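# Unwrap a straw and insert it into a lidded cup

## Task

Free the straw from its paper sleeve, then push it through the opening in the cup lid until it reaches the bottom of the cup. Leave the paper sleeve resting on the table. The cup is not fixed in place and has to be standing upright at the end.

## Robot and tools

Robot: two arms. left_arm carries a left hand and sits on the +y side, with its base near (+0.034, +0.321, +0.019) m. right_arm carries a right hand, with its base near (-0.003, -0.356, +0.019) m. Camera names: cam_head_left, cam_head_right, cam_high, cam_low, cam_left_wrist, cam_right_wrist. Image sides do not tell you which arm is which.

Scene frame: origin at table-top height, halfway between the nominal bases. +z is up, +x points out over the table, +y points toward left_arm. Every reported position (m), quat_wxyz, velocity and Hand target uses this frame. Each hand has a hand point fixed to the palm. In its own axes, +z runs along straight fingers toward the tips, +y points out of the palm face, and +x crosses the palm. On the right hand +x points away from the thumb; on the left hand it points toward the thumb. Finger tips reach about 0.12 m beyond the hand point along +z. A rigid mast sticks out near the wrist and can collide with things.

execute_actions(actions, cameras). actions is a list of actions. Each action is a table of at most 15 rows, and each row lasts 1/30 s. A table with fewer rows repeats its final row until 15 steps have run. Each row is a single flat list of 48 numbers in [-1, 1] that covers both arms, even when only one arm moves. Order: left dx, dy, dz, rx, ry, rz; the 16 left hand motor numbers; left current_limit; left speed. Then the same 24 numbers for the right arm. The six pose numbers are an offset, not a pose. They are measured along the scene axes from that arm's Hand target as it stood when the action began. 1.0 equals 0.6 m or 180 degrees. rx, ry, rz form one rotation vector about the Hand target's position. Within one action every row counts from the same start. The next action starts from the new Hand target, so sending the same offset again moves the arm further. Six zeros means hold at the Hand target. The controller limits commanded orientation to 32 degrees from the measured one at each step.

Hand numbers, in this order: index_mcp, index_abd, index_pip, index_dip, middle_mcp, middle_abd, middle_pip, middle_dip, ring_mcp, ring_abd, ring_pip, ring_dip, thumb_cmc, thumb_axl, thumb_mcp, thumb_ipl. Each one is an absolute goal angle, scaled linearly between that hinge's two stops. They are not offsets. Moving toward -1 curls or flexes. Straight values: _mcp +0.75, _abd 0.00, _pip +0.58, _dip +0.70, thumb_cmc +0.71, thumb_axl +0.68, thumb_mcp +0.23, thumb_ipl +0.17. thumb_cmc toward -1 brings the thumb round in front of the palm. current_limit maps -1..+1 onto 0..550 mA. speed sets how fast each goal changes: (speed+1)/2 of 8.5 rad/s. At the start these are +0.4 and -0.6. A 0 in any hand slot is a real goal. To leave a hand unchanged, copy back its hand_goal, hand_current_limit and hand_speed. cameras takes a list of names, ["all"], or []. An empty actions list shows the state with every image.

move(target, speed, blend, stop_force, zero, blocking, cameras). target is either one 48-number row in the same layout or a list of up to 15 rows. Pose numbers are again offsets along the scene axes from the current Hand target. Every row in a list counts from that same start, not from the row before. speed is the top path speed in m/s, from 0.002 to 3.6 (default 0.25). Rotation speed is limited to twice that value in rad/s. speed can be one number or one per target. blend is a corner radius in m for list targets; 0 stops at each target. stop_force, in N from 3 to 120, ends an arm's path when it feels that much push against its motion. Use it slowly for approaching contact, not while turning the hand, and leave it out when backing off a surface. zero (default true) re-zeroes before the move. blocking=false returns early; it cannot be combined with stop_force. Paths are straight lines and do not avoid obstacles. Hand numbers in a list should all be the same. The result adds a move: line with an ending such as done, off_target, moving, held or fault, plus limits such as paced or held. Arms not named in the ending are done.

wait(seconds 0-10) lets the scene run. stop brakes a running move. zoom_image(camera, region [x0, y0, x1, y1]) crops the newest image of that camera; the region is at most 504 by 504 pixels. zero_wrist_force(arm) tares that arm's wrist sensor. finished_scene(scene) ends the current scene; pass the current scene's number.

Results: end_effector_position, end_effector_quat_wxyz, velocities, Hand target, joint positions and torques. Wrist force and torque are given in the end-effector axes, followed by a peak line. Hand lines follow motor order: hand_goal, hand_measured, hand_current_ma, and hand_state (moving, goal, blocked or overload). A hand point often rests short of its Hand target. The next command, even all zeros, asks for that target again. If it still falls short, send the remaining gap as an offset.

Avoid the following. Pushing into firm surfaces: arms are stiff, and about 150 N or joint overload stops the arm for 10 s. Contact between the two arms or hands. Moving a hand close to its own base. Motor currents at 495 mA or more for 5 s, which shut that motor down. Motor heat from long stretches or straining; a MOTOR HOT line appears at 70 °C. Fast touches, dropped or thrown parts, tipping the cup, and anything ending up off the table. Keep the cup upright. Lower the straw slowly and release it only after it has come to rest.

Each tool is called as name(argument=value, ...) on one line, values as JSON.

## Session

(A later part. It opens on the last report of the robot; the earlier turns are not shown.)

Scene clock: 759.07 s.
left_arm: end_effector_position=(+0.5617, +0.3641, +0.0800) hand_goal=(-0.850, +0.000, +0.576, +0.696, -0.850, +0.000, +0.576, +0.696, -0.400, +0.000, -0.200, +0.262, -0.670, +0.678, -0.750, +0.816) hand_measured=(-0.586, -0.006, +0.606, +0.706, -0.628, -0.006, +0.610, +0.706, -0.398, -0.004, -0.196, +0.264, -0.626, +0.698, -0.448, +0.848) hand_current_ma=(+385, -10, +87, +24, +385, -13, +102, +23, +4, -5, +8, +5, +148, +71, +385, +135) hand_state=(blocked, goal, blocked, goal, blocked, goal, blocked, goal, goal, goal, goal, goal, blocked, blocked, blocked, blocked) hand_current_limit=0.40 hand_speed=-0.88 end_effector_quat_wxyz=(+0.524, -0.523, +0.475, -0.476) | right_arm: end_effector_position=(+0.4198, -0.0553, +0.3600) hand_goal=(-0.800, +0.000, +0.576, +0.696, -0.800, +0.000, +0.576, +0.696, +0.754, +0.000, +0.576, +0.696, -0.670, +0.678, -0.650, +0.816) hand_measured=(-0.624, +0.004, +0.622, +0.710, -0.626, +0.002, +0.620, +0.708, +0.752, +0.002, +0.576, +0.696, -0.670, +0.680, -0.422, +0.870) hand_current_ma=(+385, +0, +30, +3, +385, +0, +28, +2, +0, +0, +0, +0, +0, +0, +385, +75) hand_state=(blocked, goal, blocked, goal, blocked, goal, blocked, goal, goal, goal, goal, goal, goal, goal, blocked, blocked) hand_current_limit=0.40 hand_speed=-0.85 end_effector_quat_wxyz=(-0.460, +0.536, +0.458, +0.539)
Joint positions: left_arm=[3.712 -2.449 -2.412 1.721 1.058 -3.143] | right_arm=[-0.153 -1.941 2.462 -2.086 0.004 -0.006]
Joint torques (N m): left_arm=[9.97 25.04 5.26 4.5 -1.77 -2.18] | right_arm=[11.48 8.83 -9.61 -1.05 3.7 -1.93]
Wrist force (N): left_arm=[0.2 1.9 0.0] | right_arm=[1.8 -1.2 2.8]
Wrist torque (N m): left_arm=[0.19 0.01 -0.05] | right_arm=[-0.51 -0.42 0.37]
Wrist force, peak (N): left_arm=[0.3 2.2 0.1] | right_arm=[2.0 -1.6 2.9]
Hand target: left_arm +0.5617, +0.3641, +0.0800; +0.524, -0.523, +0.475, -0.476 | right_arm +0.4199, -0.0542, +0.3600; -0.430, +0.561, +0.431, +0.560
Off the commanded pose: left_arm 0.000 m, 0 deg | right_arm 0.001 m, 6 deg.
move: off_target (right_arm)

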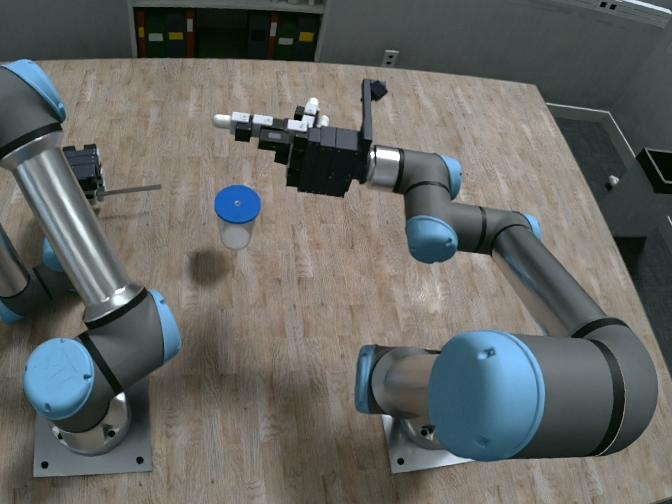

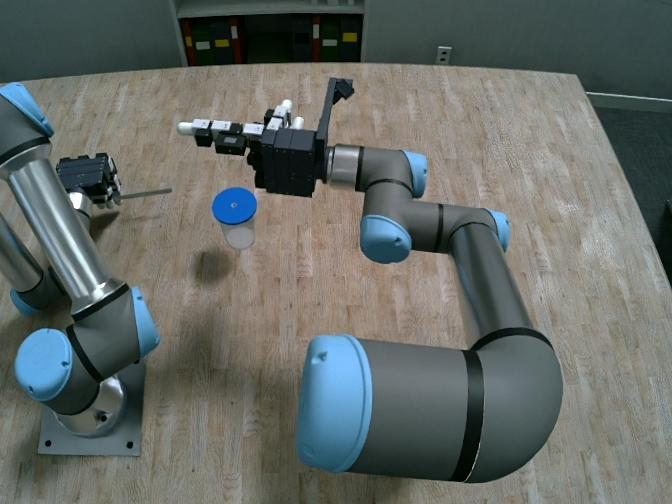

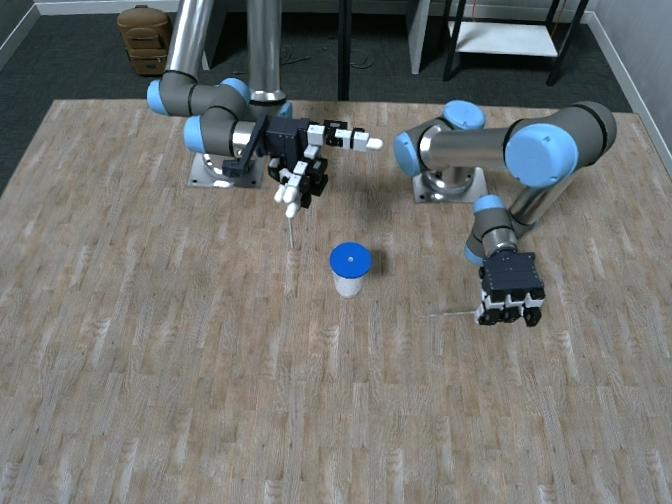

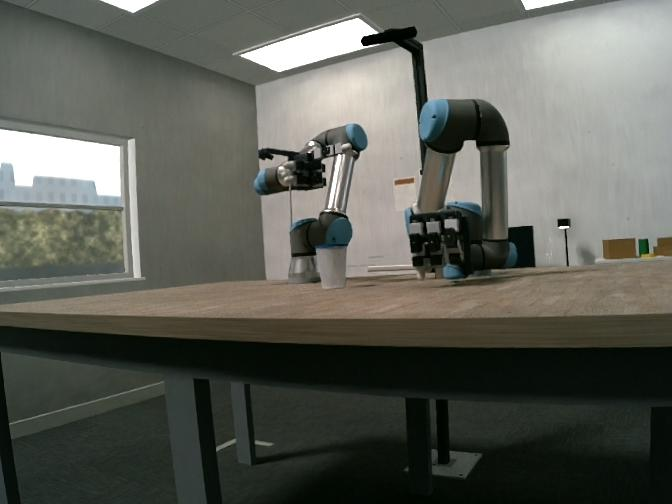

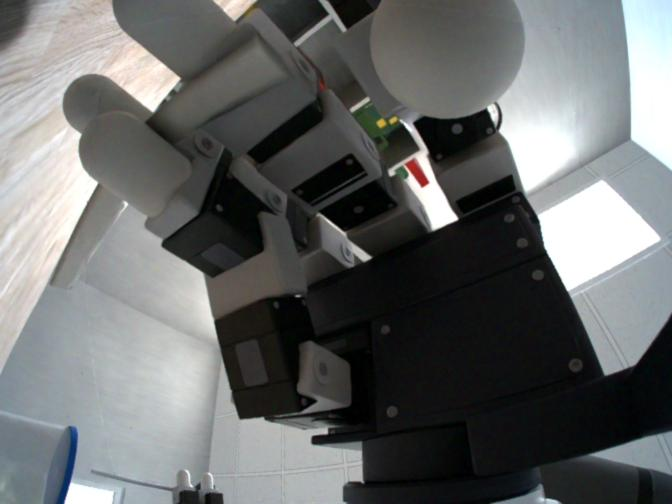

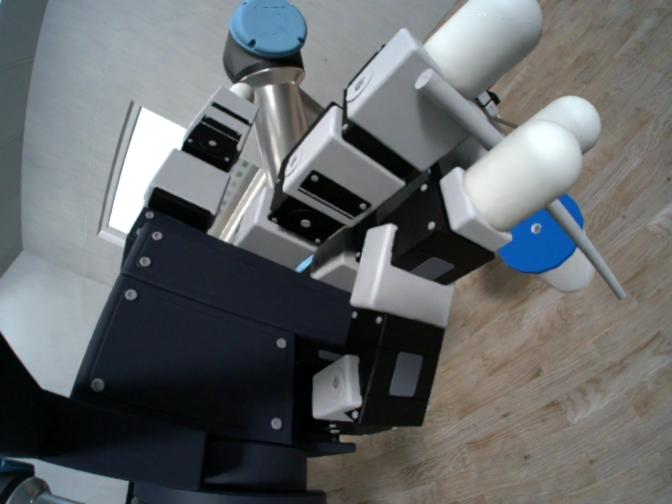

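move(target=[[0,0,-0.0183,0,0,0, -0.85,0,0.5766,0.6957,-0.85,0,0.5766,0.6957,-0.4,0,-0.2,0.261,-0.67,0.678,-0.75,0.816,0.4,-0.88, 0.045,0.007,0,0,0,-0.1667, -0.80,0,0.5766,0.6957,-0.80,0,0.5766,0.6957,0.754,0,0.576,0.696,-0.67,0.678,-0.65,0.816,0.4,-0.85],[0,0,-0.0183,0,0,0, -0.5,0,0.5766,0.6957,-0.5,0,0.5766,0.6957,-0.4,0,-0.2,0.261,-0.67,0.678,-0.25,0.708,0.3,-0.8, 0.045,0.007,0,0,0,-0.1667, -0.80,0,0.5766,0.6957,-0.80,0,0.5766,0.6957,0.754,0,0.576,0.696,-0.67,0.678,-0.65,0.816,0.4,-0.85]], speed=0.1, cameras=["all"])

zoom_image(camera="cam_low", region=[260, 120, 480, 300])

zoom_image(camera="cam_high", region=[240, 140, 420, 310])

zoom_image(camera="cam_head_right", region=[60, 100, 320, 260])

Scene clock: 776.57 s.
left_arm: end_effector_position=(+0.5616, +0.3641, +0.0722) hand_goal=(-0.850, +0.000, +0.576, +0.696, -0.850, +0.000, +0.576, +0.696, -0.400, +0.000, -0.200, +0.262, -0.670, +0.678, -0.750, +0.816) hand_measured=(-0.586, -0.006, +0.606, +0.706, -0.628, -0.006, +0.610, +0.706, -0.398, -0.004, -0.196, +0.264, -0.626, +0.698, -0.448, +0.848) hand_current_ma=(+385, -10, +87, +24, +385, -13, +102, +23, +4, -5, +8, +5, +148, +71, +385, +135) hand_state=(blocked, goal, blocked, goal, blocked, goal, blocked, goal, goal, goal, goal, goal, blocked, blocked, blocked, blocked) hand_current_limit=0.40 hand_speed=-0.88 end_effector_quat_wxyz=(+0.523, -0.523, +0.475, -0.476) | right_arm: end_effector_position=(+0.4428, -0.0508, +0.3600) hand_goal=(-0.800, +0.000, +0.576, +0.696, -0.800, +0.000, +0.576, +0.696, +0.754, +0.000, +0.576, +0.696, -0.670, +0.678, -0.650, +0.816) hand_measured=(-0.624, +0.004, +0.622, +0.710, -0.626, +0.002, +0.620, +0.708, +0.752, +0.002, +0.576, +0.696, -0.670, +0.680, -0.422, +0.870) hand_current_ma=(+385, +0, +31, +3, +385, +0, +28, +2, +0, +0, +0, +0, +0, +0, +385, +80) hand_state=(blocked, goal, blocked, goal, blocked, goal, blocked, goal, goal, goal, goal, goal, goal, goal, blocked, blocked) hand_current_limit=0.40 hand_speed=-0.85 end_effector_quat_wxyz=(-0.302, +0.640, +0.302, +0.639)
Joint positions: left_arm=[3.712 -2.475 -2.404 1.738 1.058 -3.143] | right_arm=[0.197 -1.836 2.118 -0.281 0.883 -1.571]
Joint torques (N m): left_arm=[0.38 34.21 -1.05 1.98 -0.09 0.02] | right_arm=[11.55 4.45 -31.78 0.22 2.26 -1.54]
Wrist force (N): left_arm=[0.2 2.0 0.1] | right_arm=[1.3 -1.1 2.7]
Wrist torque (N m): left_arm=[0.20 0.01 -0.05] | right_arm=[-0.45 -0.34 0.30]
Wrist force, peak (N): left_arm=[0.4 2.2 0.2] | right_arm=[1.9 -2.5 2.8]
Hand target: left_arm +0.5616, +0.3641, +0.0722; +0.523, -0.523, +0.475, -0.476 (not the last commanded pose) | right_arm +0.4428, -0.0508, +0.3600; -0.302, +0.640, +0.302, +0.639 (not the last commanded pose)
Off the commanded pose: left_arm 0.003 m, 0 deg | right_arm 0.004 m, 5 deg.
FORCE FAULT: contact force on the left arm reached its limit, and that arm stopped. The contact can be on any part of that arm, not only on its tool. That arm's remaining commands of this call were not run. That arm is still stopped at the end of this call. That arm stays stopped for about 8 more seconds. Until then a move that you send moves the other arm only, and its call returns only when the move has ended. Once the stop has ended, the next robot result says so. If the stop ends while you think or write, that arm runs what you send next, counted from a new Hand target: where the arm stands when the stop ends. While its stop runs, that arm, its gripper or tool too, takes no new command. Until it ends, the stop uses up actions while you think or wait. An arm that is not stopped still takes commands.
move: fault (left_arm), off_target (right_arm; braked at the fault stop of left_arm); path passed 0 of 2 targets; target 2's new numbers were not sent

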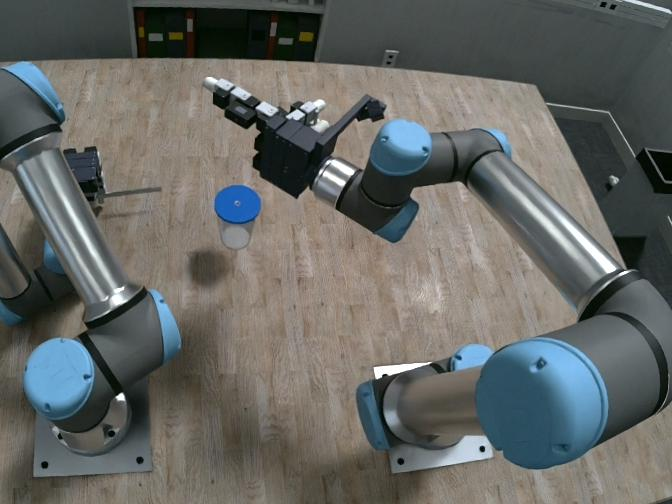

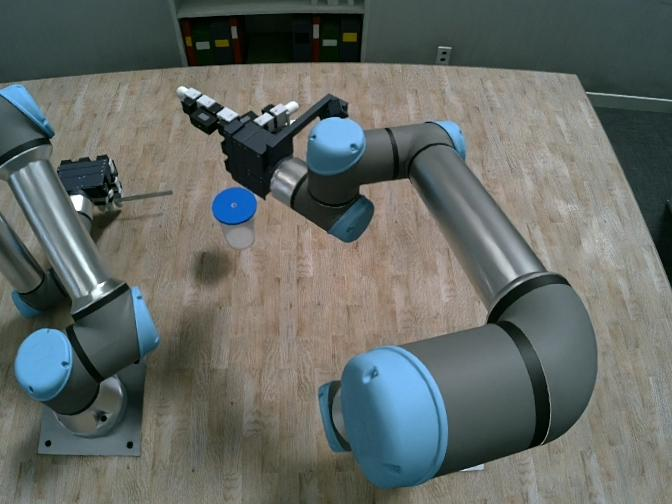

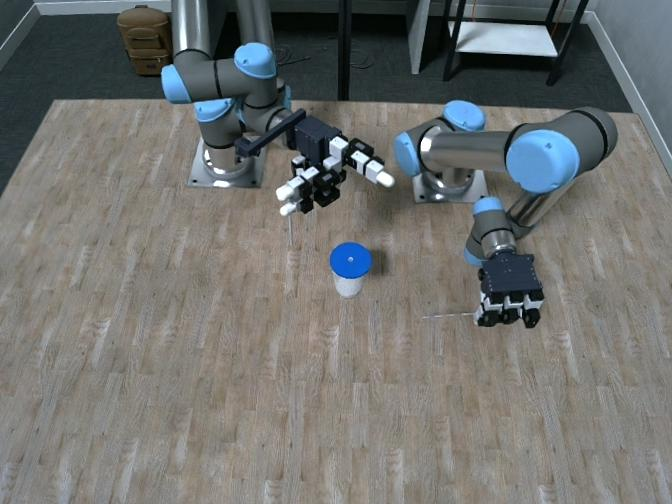

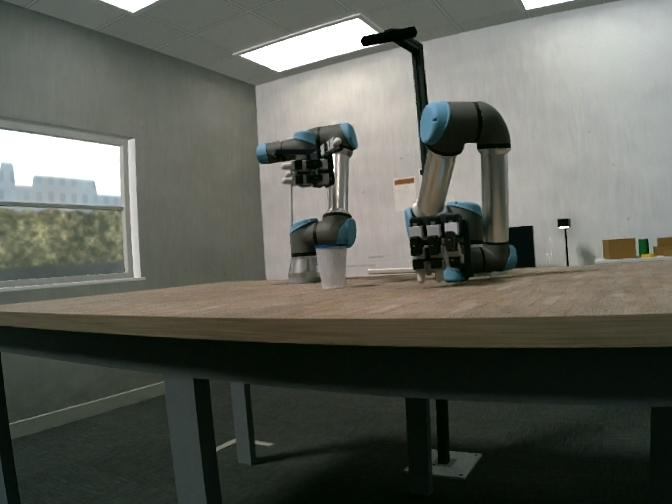

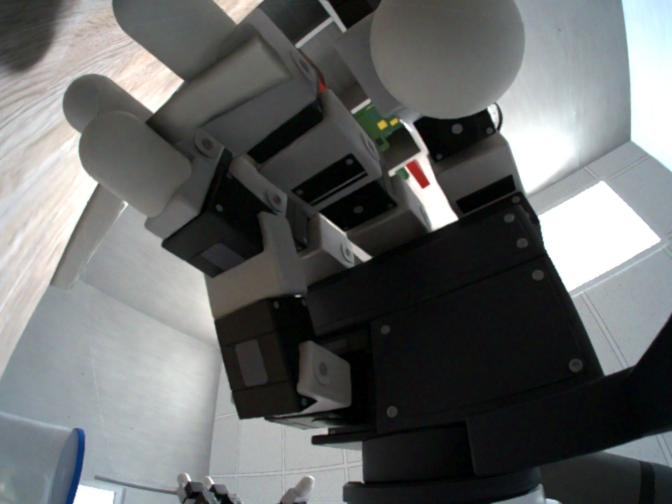

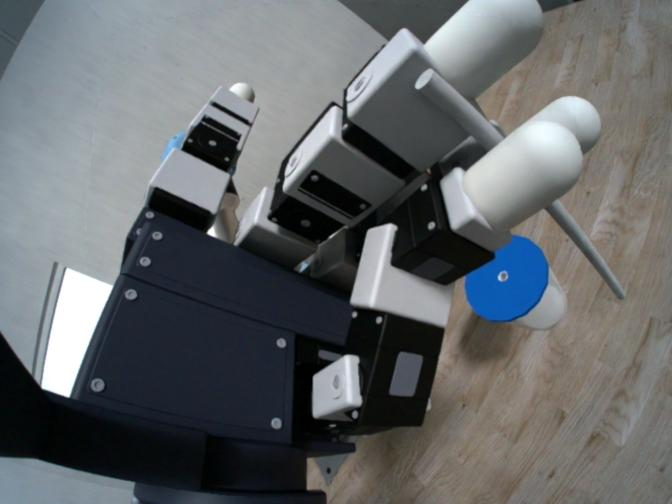

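Scaled by 2.291 from the camera's 672x504 image, which has a finer 960x720 frame.

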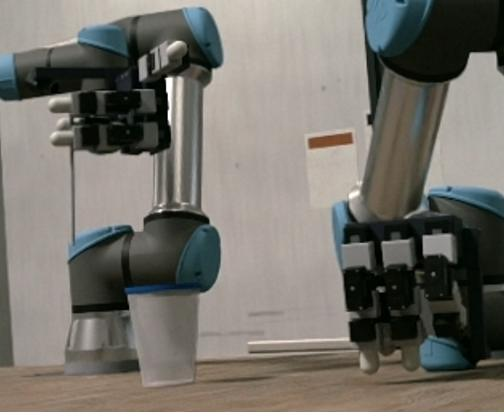

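Scaled by 2.800 from the camera's 672x504 image, which has a finer 960x720 frame.

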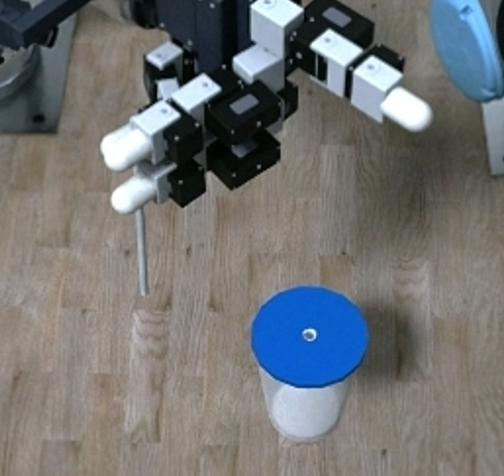

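Scaled by 1.938 from the camera's 672x504 image, which has a finer 960x720 frame.

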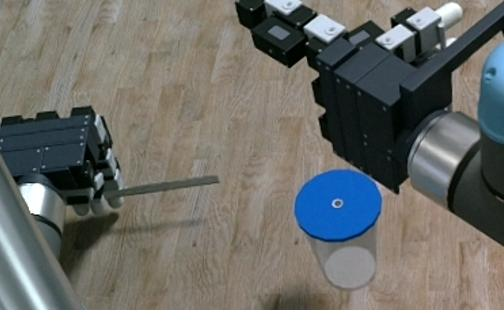

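wait(seconds=8)

execute_actions(actions=[], cameras=["cam_low"])

Scene clock: 787.03 s.
left_arm: end_effector_position=(+0.5616, +0.3641, +0.0722) hand_goal=(-0.850, +0.000, +0.576, +0.696, -0.850, +0.000, +0.576, +0.696, -0.400, +0.000, -0.200, +0.262, -0.670, +0.678, -0.750, +0.816) hand_measured=(-0.586, -0.006, +0.606, +0.706, -0.628, -0.006, +0.610, +0.706, -0.398, -0.004, -0.196, +0.264, -0.626, +0.698, -0.448, +0.848) hand_current_ma=(+385, -10, +87, +24, +385, -13, +102, +23, +4, -5, +8, +5, +148, +71, +385, +135) hand_state=(blocked, goal, blocked, goal, blocked, goal, blocked, goal, goal, goal, goal, goal, blocked, blocked, blocked, blocked) hand_current_limit=0.40 hand_speed=-0.88 end_effector_quat_wxyz=(+0.523, -0.523, +0.475, -0.476) | right_arm: end_effector_position=(+0.4428, -0.0508, +0.3600) hand_goal=(-0.800, +0.000, +0.576, +0.696, -0.800, +0.000, +0.576, +0.696, +0.754, +0.000, +0.576, +0.696, -0.670, +0.678, -0.650, +0.816) hand_measured=(-0.624, +0.004, +0.622, +0.710, -0.626, +0.002, +0.620, +0.708, +0.752, +0.002, +0.576, +0.696, -0.670, +0.680, -0.422, +0.870) hand_current_ma=(+385, +0, +31, +3, +385, +0, +28, +2, +0, +0, +0, +0, +0, +0, +385, +80) hand_state=(blocked, goal, blocked, goal, blocked, goal, blocked, goal, goal, goal, goal, goal, goal, goal, blocked, blocked) hand_current_limit=0.40 hand_speed=-0.85 end_effector_quat_wxyz=(-0.302, +0.640, +0.302, +0.639)
Joint positions: left_arm=[3.712 -2.475 -2.404 1.738 1.058 -3.143] | right_arm=[0.197 -1.836 2.117 -0.281 0.883 -1.571]
Joint torques (N m): left_arm=[0.74 33.53 -2.33 2.02 -0.36 0] | right_arm=[11.6 4.03 -33.36 0.52 1.99 -1.53]
Wrist force (N): left_arm=[0.2 2.1 0.2] | right_arm=[1.2 -1.3 2.7]
Wrist torque (N m): left_arm=[0.19 0.01 -0.05] | right_arm=[-0.48 -0.32 0.29]
Wrist force, peak (N): left_arm=[0.2 2.2 0.1] | right_arm=[1.8 -1.3 3.0]
Hand target: left_arm +0.5616, +0.3641, +0.0722; +0.523, -0.523, +0.475, -0.476 (not the last commanded pose) | right_arm +0.4428, -0.0508, +0.3600; -0.302, +0.640, +0.302, +0.639 (not the last commanded pose)
Off the commanded pose: left_arm 0.003 m, 0 deg | right_arm 0.004 m, 5 deg.
FORCE FAULT, CONTINUED: the left arm's stop, for the force fault that an earlier result reported, is over. The rest of the stop counts as 16 of the actions that you can send in this scene. That arm's target is now where it stood when the stop ended, not its last command. That arm accepts commands again.
wait: 8.00 s; at rest from the start

Scene clock: 787.03 s.
left_arm: end_effector_position=(+0.5616, +0.3641, +0.0722) hand_goal=(-0.850, +0.000, +0.576, +0.696, -0.850, +0.000, +0.576, +0.696, -0.400, +0.000, -0.200, +0.262, -0.670, +0.678, -0.750, +0.816) hand_measured=(-0.586, -0.006, +0.606, +0.706, -0.628, -0.006, +0.610, +0.706, -0.398, -0.004, -0.196, +0.264, -0.626, +0.698, -0.448, +0.848) hand_current_ma=(+385, -10, +87, +24, +385, -13, +102, +23, +4, -5, +8, +5, +148, +71, +385, +135) hand_state=(blocked, goal, blocked, goal, blocked, goal, blocked, goal, goal, goal, goal, goal, blocked, blocked, blocked, blocked) hand_current_limit=0.40 hand_speed=-0.88 end_effector_quat_wxyz=(+0.523, -0.523, +0.475, -0.476) | right_arm: end_effector_position=(+0.4428, -0.0508, +0.3600) hand_goal=(-0.800, +0.000, +0.576, +0.696, -0.800, +0.000, +0.576, +0.696, +0.754, +0.000, +0.576, +0.696, -0.670, +0.678, -0.650, +0.816) hand_measured=(-0.624, +0.004, +0.622, +0.710, -0.626, +0.002, +0.620, +0.708, +0.752, +0.002, +0.576, +0.696, -0.670, +0.680, -0.422, +0.870) hand_current_ma=(+385, +0, +31, +3, +385, +0, +28, +2, +0, +0, +0, +0, +0, +0, +385, +80) hand_state=(blocked, goal, blocked, goal, blocked, goal, blocked, goal, goal, goal, goal, goal, goal, goal, blocked, blocked) hand_current_limit=0.40 hand_speed=-0.85 end_effector_quat_wxyz=(-0.302, +0.640, +0.302, +0.639)
Joint positions: left_arm=[3.712 -2.475 -2.404 1.738 1.058 -3.143] | right_arm=[0.197 -1.836 2.117 -0.281 0.883 -1.571]
Joint velocities: within noise
Joint torques (N m): left_arm=[0.74 33.53 -2.33 2.02 -0.36 0] | right_arm=[11.6 4.03 -33.36 0.52 1.99 -1.53]
Motor temperatures (°C): left_arm=[33 33 37 42 37 39] | right_arm=[32 29 31 36 32 37]
Wrist force (N): left_arm=[0.2 2.1 0.2] | right_arm=[1.2 -1.3 2.7]
Wrist torque (N m): left_arm=[0.19 0.01 -0.05] | right_arm=[-0.48 -0.32 0.29]
Wrist force, peak (N): left_arm=[0.2 2.1 0.2] | right_arm=[1.2 -1.3 2.7]
Hand target: left_arm +0.5616, +0.3641, +0.0722; +0.523, -0.523, +0.475, -0.476 (not the last commanded pose) | right_arm +0.4428, -0.0508, +0.3600; -0.302, +0.640, +0.302, +0.639 (not the last commanded pose)
Off the commanded pose: left_arm 0.003 m, 0 deg | right_arm 0.004 m, 5 deg.
Images, in order (width x height): cam_low 672x504.

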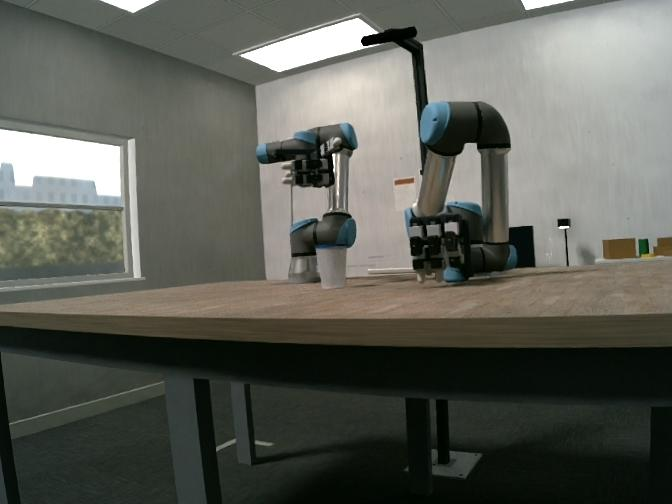

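move(target=[[0,0,0.003,0,0,0, -0.5,0,0.5766,0.6957,-0.5,0,0.5766,0.6957,-0.4,0,-0.2,0.261,-0.67,0.678,-0.25,0.708,0.3,-0.8, 0,0,0,0,0,0, -0.80,0,0.5766,0.6957,-0.80,0,0.5766,0.6957,0.754,0,0.576,0.696,-0.67,0.678,-0.65,0.816,0.4,-0.85]], speed=0.05, cameras=["cam_high","cam_low","cam_head_left","cam_left_wrist"])

zoom_image(camera="cam_low", region=[360, 200, 520, 300])

zoom_image(camera="cam_high", region=[400, 230, 560, 340])

Scene clock: 791.40 s.
left_arm: end_effector_position=(+0.5616, +0.3641, +0.0739) hand_goal=(-0.500, +0.000, +0.576, +0.696, -0.500, +0.000, +0.576, +0.696, -0.400, +0.000, -0.200, +0.262, -0.670, +0.678, -0.250, +0.708) hand_measured=(-0.504, -0.004, +0.578, +0.698, -0.504, -0.002, +0.578, +0.698, -0.398, -0.004, -0.196, +0.264, -0.666, +0.682, -0.250, +0.710) hand_current_ma=(-8, -5, +4, +5, -9, -4, +4, +5, +4, -5, +8, +5, +8, +7, +0, +4) hand_state=(goal, goal, goal, goal, goal, goal, goal, goal, goal, goal, goal, goal, goal, goal, goal, goal) hand_current_limit=0.30 hand_speed=-0.80 end_effector_quat_wxyz=(+0.523, -0.523, +0.475, -0.476) | right_arm: end_effector_position=(+0.4428, -0.0508, +0.3600) hand_goal=(-0.800, +0.000, +0.576, +0.696, -0.800, +0.000, +0.576, +0.696, +0.754, +0.000, +0.576, +0.696, -0.670, +0.678, -0.650, +0.816) hand_measured=(-0.624, +0.004, +0.622, +0.710, -0.626, +0.002, +0.620, +0.708, +0.752, +0.002, +0.576, +0.696, -0.670, +0.680, -0.422, +0.870) hand_current_ma=(+385, +0, +31, +3, +385, +0, +28, +2, +0, +0, +0, +0, +0, +0, +385, +80) hand_state=(blocked, goal, blocked, goal, blocked, goal, blocked, goal, goal, goal, goal, goal, goal, goal, blocked, blocked) hand_current_limit=0.40 hand_speed=-0.85 end_effector_quat_wxyz=(-0.302, +0.640, +0.302, +0.639)
Joint positions: left_arm=[3.712 -2.469 -2.406 1.734 1.058 -3.143] | right_arm=[0.197 -1.836 2.117 -0.281 0.883 -1.571]
Joint torques (N m): left_arm=[0.65 43.35 -9.77 -0.83 -0.42 -0.47] | right_arm=[10.88 3.95 -33.27 0.39 2.08 -1.63]
Wrist force (N): left_arm=[0.2 1.8 0.2] | right_arm=[1.2 -1.1 2.8]
Wrist torque (N m): left_arm=[0.17 0.01 -0.05] | right_arm=[-0.47 -0.33 0.29]
Wrist force, peak (N): left_arm=[0.5 2.1 0.2] | right_arm=[1.3 -1.7 3.1]
Hand target: left_arm +0.5616, +0.3641, +0.0740; +0.523, -0.523, +0.475, -0.476 | right_arm +0.4428, -0.0508, +0.3600; -0.302, +0.640, +0.302, +0.639
Off the commanded pose: left_arm 0.000 m, 0 deg | right_arm 0.000 m, 0 deg.
move: done
Images, in order (width x height): cam_head_left 672x504, cam_high 672x504, cam_low 672x504, cam_left_wrist 672x504.

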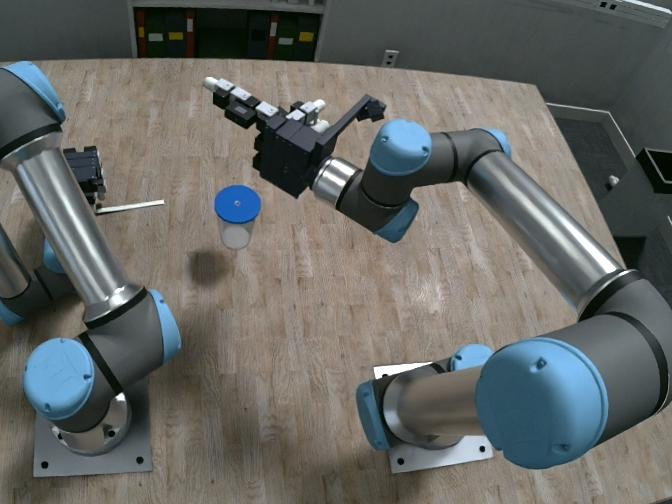

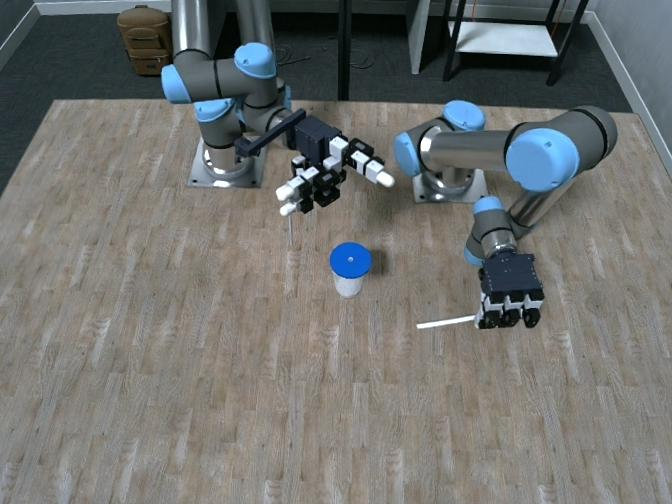

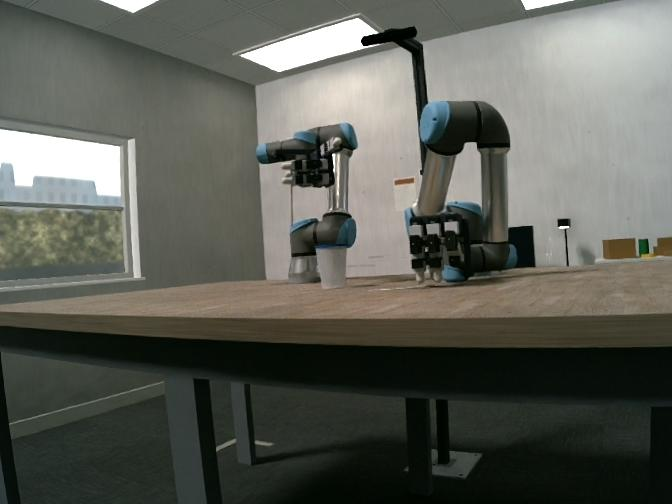

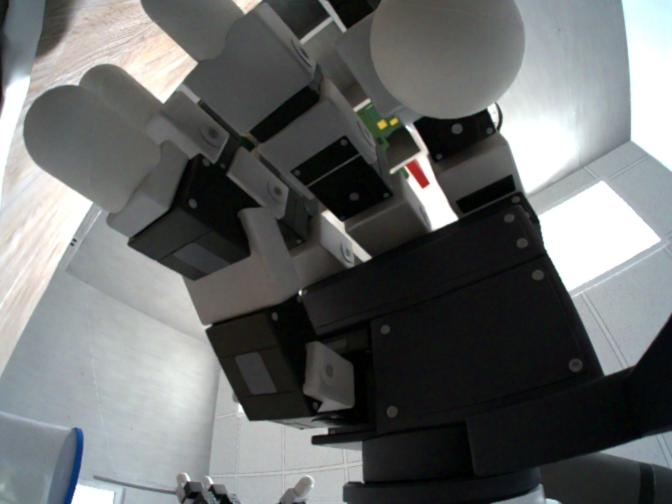

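Scaled by 3.150 from the camera's 672x504 image, which has a finer 960x720 frame.

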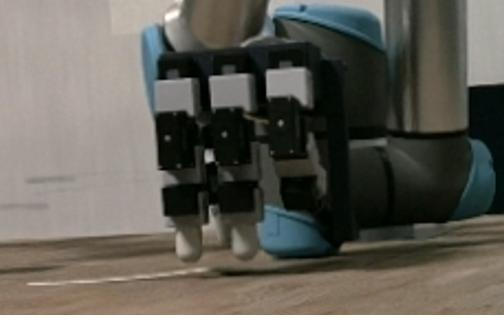

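Scaled by 3.150 from the camera's 672x504 image, which has a finer 960x720 frame.

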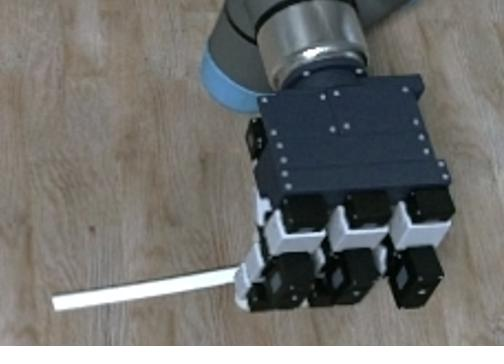

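move(target=[[0,0,0.25,0,0,0, -0.5,0,0.5766,0.6957,-0.5,0,0.5766,0.6957,-0.4,0,-0.2,0.261,-0.67,0.678,-0.25,0.708,0.3,-0.8, -0.025,0.2083,-0.06,0,0,0, -0.80,0,0.5766,0.6957,-0.80,0,0.5766,0.6957,0.754,0,0.576,0.696,-0.67,0.678,-0.65,0.816,0.4,-0.85]], speed=0.1, cameras=["all"])

zoom_image(camera="cam_low", region=[270, 160, 410, 300])

zoom_image(camera="cam_high", region=[300, 190, 400, 290])

zoom_image(camera="cam_head_right", region=[180, 130, 290, 260])

zoom_image(camera="cam_head_left", region=[180, 130, 290, 260])

Scene clock: 807.53 s.
left_arm: end_effector_position=(+0.5616, +0.3641, +0.2239) hand_goal=(-0.500, +0.000, +0.576, +0.696, -0.500, +0.000, +0.576, +0.696, -0.400, +0.000, -0.200, +0.262, -0.670, +0.678, -0.250, +0.708) hand_measured=(-0.504, -0.004, +0.578, +0.698, -0.504, -0.002, +0.578, +0.698, -0.398, -0.004, -0.196, +0.264, -0.666, +0.682, -0.250, +0.710) hand_current_ma=(-8, -5, +4, +5, -9, -4, +4, +5, +4, -5, +8, +5, +8, +7, +0, +4) hand_state=(goal, goal, goal, goal, goal, goal, goal, goal, goal, goal, goal, goal, goal, goal, goal, goal) hand_current_limit=0.30 hand_speed=-0.80 end_effector_quat_wxyz=(+0.523, -0.523, +0.475, -0.476) | right_arm: end_effector_position=(+0.4278, +0.0741, +0.3240) hand_goal=(-0.800, +0.000, +0.576, +0.696, -0.800, +0.000, +0.576, +0.696, +0.754, +0.000, +0.576, +0.696, -0.670, +0.678, -0.650, +0.816) hand_measured=(-0.624, +0.004, +0.622, +0.710, -0.626, +0.002, +0.620, +0.708, +0.752, +0.002, +0.576, +0.696, -0.670, +0.680, -0.422, +0.870) hand_current_ma=(+385, +0, +31, +3, +385, +0, +28, +2, +0, +0, +0, +0, +0, +0, +385, +80) hand_state=(blocked, goal, blocked, goal, blocked, goal, blocked, goal, goal, goal, goal, goal, goal, goal, blocked, blocked) hand_current_limit=0.40 hand_speed=-0.85 end_effector_quat_wxyz=(-0.302, +0.640, +0.302, +0.639)
Joint positions: left_arm=[3.712 -1.918 -2.472 1.249 1.058 -3.143] | right_arm=[0.592 -1.583 2.002 -0.419 1.277 -1.571]
Joint torques (N m): left_arm=[-8.42 32.67 14.93 -0.97 0.23 2.19] | right_arm=[10.78 -6.4 -31.84 -3.28 2.22 -1.56]
Wrist force (N): left_arm=[0.5 1.9 0.2] | right_arm=[1.3 -1.9 2.6]
Wrist torque (N m): left_arm=[0.17 -0.02 -0.12] | right_arm=[-0.56 -0.29 0.26]
Wrist force, peak (N): left_arm=[0.4 2.5 -0.1] | right_arm=[1.7 -2.0 2.9]
Hand target: left_arm +0.5616, +0.3641, +0.2240; +0.523, -0.523, +0.475, -0.476 | right_arm +0.4278, +0.0742, +0.3240; -0.302, +0.640, +0.302, +0.639
Off the commanded pose: left_arm 0.000 m, 0 deg | right_arm 0.000 m, 0 deg.
move: done

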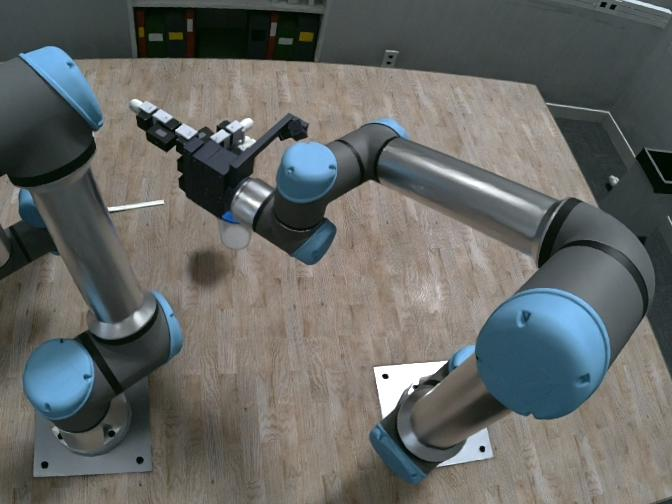

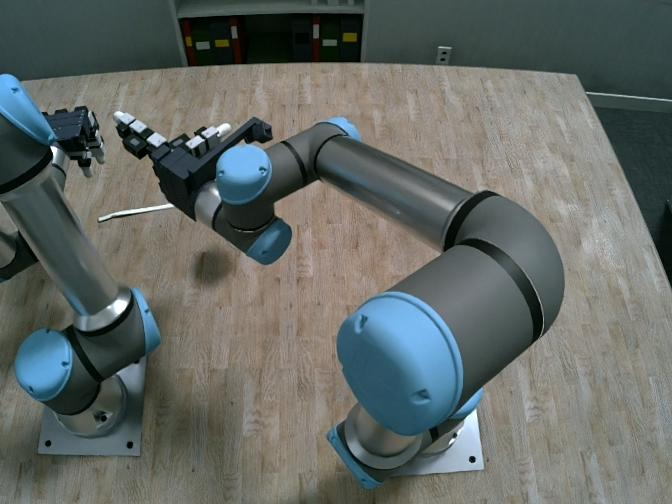

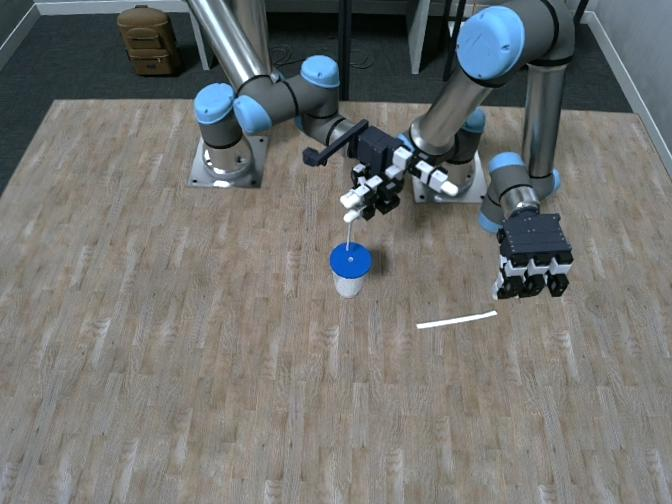

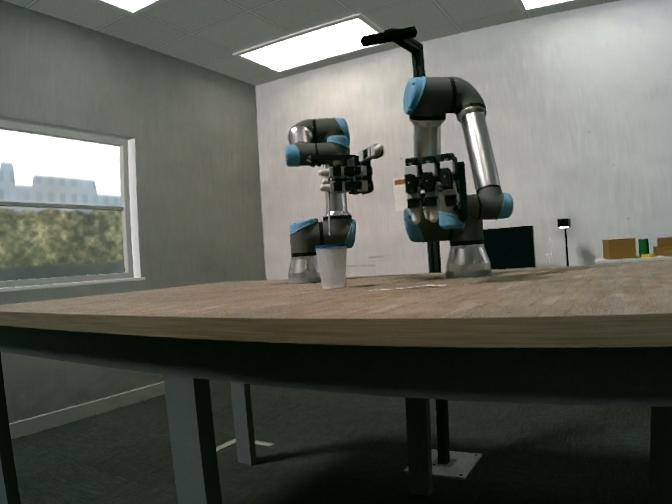

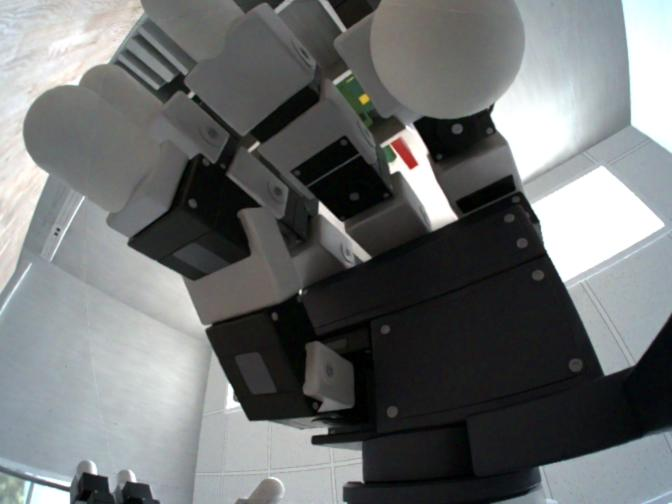

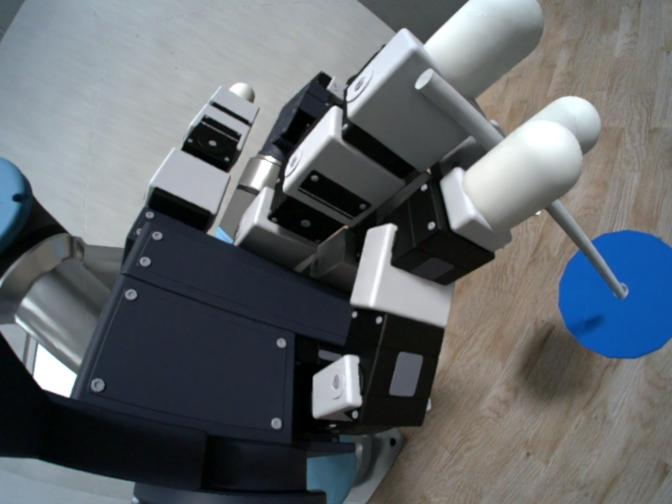

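Scaled by 3.600 from the camera's 672x504 image, which has a finer 960x720 frame.

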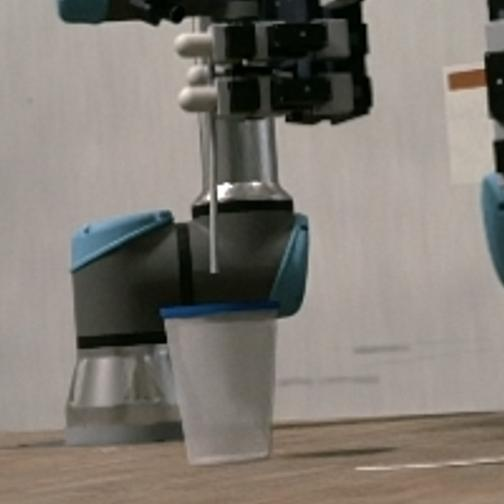

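Scaled by 5.040 from the camera's 672x504 image, which has a finer 960x720 frame.

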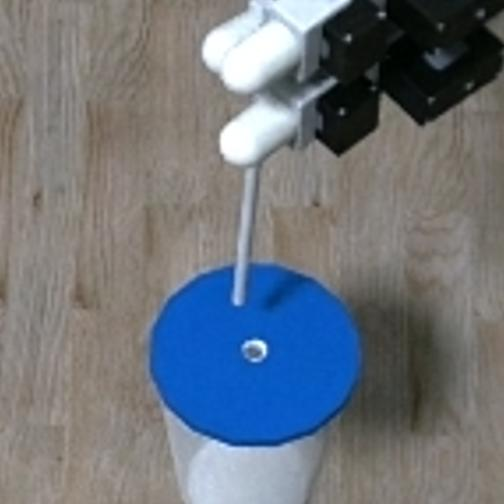

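Scaled by 3.877 from the camera's 672x504 image, which has a finer 960x720 frame.

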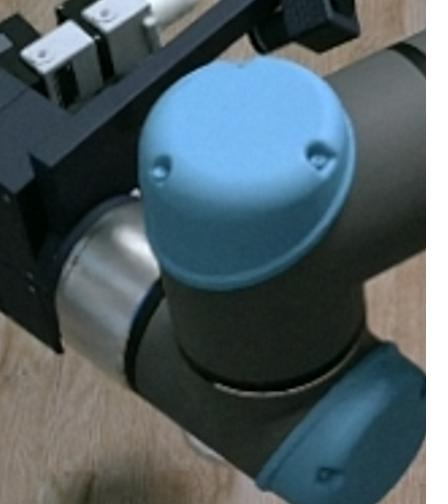

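Scaled by 3.877 from the camera's 672x504 image, which has a finer 960x720 frame.

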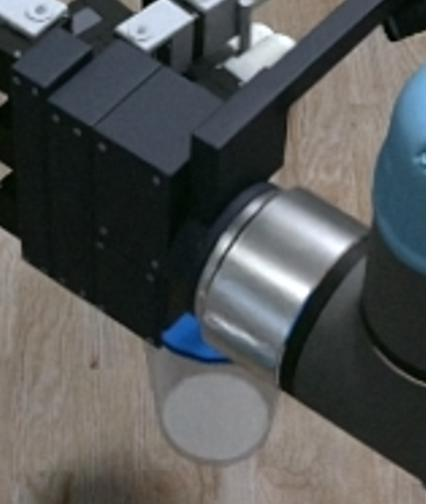

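move(target=[[-0.05,0.1,0.05,0,0,0, -0.5,0,0.5766,0.6957,-0.5,0,0.5766,0.6957,-0.4,0,-0.2,0.261,-0.67,0.678,-0.25,0.708,0.3,-0.8, 0.0017,0.0117,-0.03,0,0,0, -0.80,0,0.5766,0.6957,-0.80,0,0.5766,0.6957,0.754,0,0.576,0.696,-0.67,0.678,-0.65,0.816,0.4,-0.85]], speed=0.1, cameras=["cam_high","cam_low","cam_right_wrist"])

zoom_image(camera="cam_low", region=[290, 200, 370, 280])

zoom_image(camera="cam_high", region=[320, 220, 380, 280])

zoom_image(camera="cam_right_wrist", region=[520, 180, 672, 332])

Scene clock: 821.83 s.
left_arm: end_effector_position=(+0.5317, +0.4240, +0.2540) hand_goal=(-0.500, +0.000, +0.576, +0.696, -0.500, +0.000, +0.576, +0.696, -0.400, +0.000, -0.200, +0.262, -0.670, +0.678, -0.250, +0.708) hand_measured=(-0.504, -0.004, +0.578, +0.698, -0.504, -0.002, +0.578, +0.698, -0.398, -0.004, -0.196, +0.264, -0.666, +0.680, -0.250, +0.710) hand_current_ma=(-8, -5, +4, +5, -9, -4, +4, +5, +4, -5, +8, +5, +6, +7, +0, +4) hand_state=(goal, goal, goal, goal, goal, goal, goal, goal, goal, goal, goal, goal, goal, goal, goal, goal) hand_current_limit=0.30 hand_speed=-0.80 end_effector_quat_wxyz=(+0.523, -0.523, +0.475, -0.476) | right_arm: end_effector_position=(+0.4288, +0.0812, +0.3060) hand_goal=(-0.800, +0.000, +0.576, +0.696, -0.800, +0.000, +0.576, +0.696, +0.754, +0.000, +0.576, +0.696, -0.670, +0.678, -0.650, +0.816) hand_measured=(-0.624, +0.004, +0.622, +0.710, -0.626, +0.002, +0.620, +0.708, +0.752, +0.002, +0.576, +0.696, -0.670, +0.680, -0.422, +0.870) hand_current_ma=(+385, +0, +31, +3, +385, +0, +28, +2, +0, +0, +0, +0, +0, +0, +385, +80) hand_state=(blocked, goal, blocked, goal, blocked, goal, blocked, goal, goal, goal, goal, goal, goal, goal, blocked, blocked) hand_current_limit=0.40 hand_speed=-0.85 end_effector_quat_wxyz=(-0.302, +0.640, +0.302, +0.639)
Joint positions: left_arm=[3.96 -1.788 -2.499 1.146 0.811 -3.143] | right_arm=[0.607 -1.546 2.017 -0.469 1.292 -1.571]
Joint torques (N m): left_arm=[11.31 28.11 1.57 -1.05 -1.73 1.11] | right_arm=[11.1 -6.83 -9.06 -3.34 2.13 -0.7]
Wrist force (N): left_arm=[0.3 1.7 0.1] | right_arm=[1.1 -1.9 2.8]
Wrist torque (N m): left_arm=[0.17 0.00 -0.11] | right_arm=[-0.59 -0.30 0.25]
Wrist force, peak (N): left_arm=[0.8 2.1 0.4] | right_arm=[1.5 -2.1 2.8]
Hand target: left_arm +0.5316, +0.4241, +0.2540; +0.523, -0.523, +0.475, -0.476 | right_arm +0.4288, +0.0812, +0.3060; -0.302, +0.640, +0.302, +0.639
Off the commanded pose: left_arm 0.000 m, 0 deg | right_arm 0.000 m, 0 deg.
move: done
Images, in order (width x height): cam_high 672x504, cam_low 672x504, cam_right_wrist 672x504.

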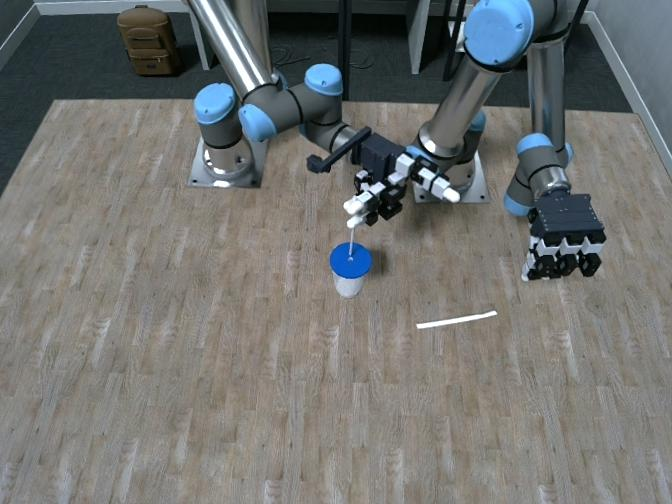

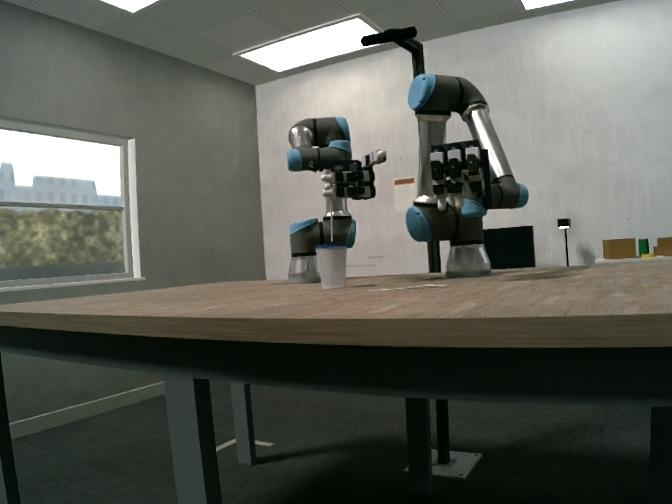

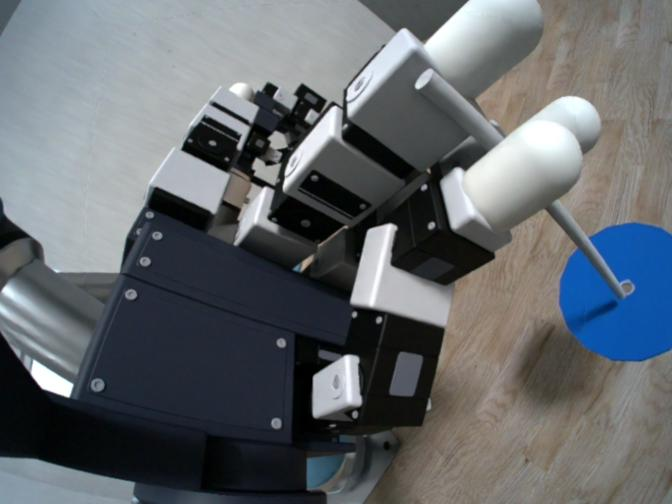

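Scaled by 6.300 from the camera's 672x504 image, which has a finer 960x720 frame.

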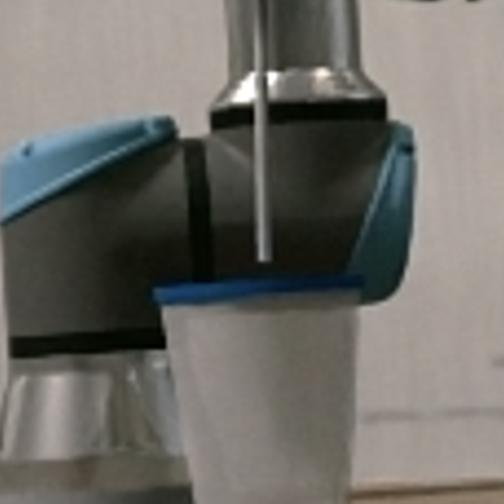

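Scaled by 8.400 from the camera's 672x504 image, which has a finer 960x720 frame.

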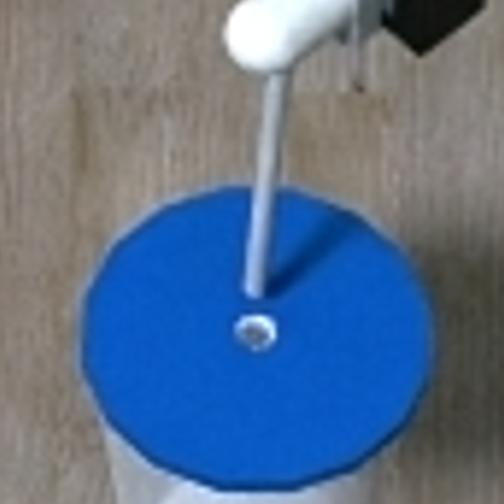

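Scaled by 3.316 from the camera's 672x504 image, which has a finer 960x720 frame.

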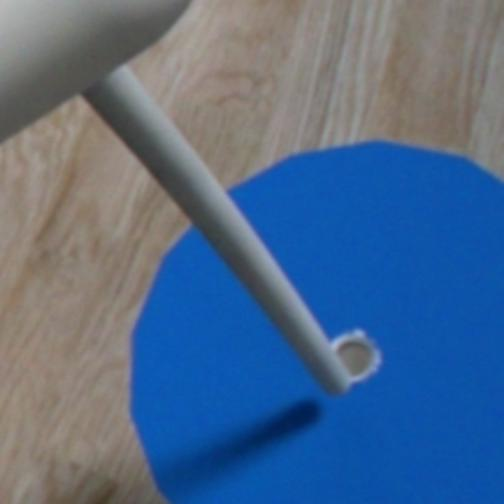

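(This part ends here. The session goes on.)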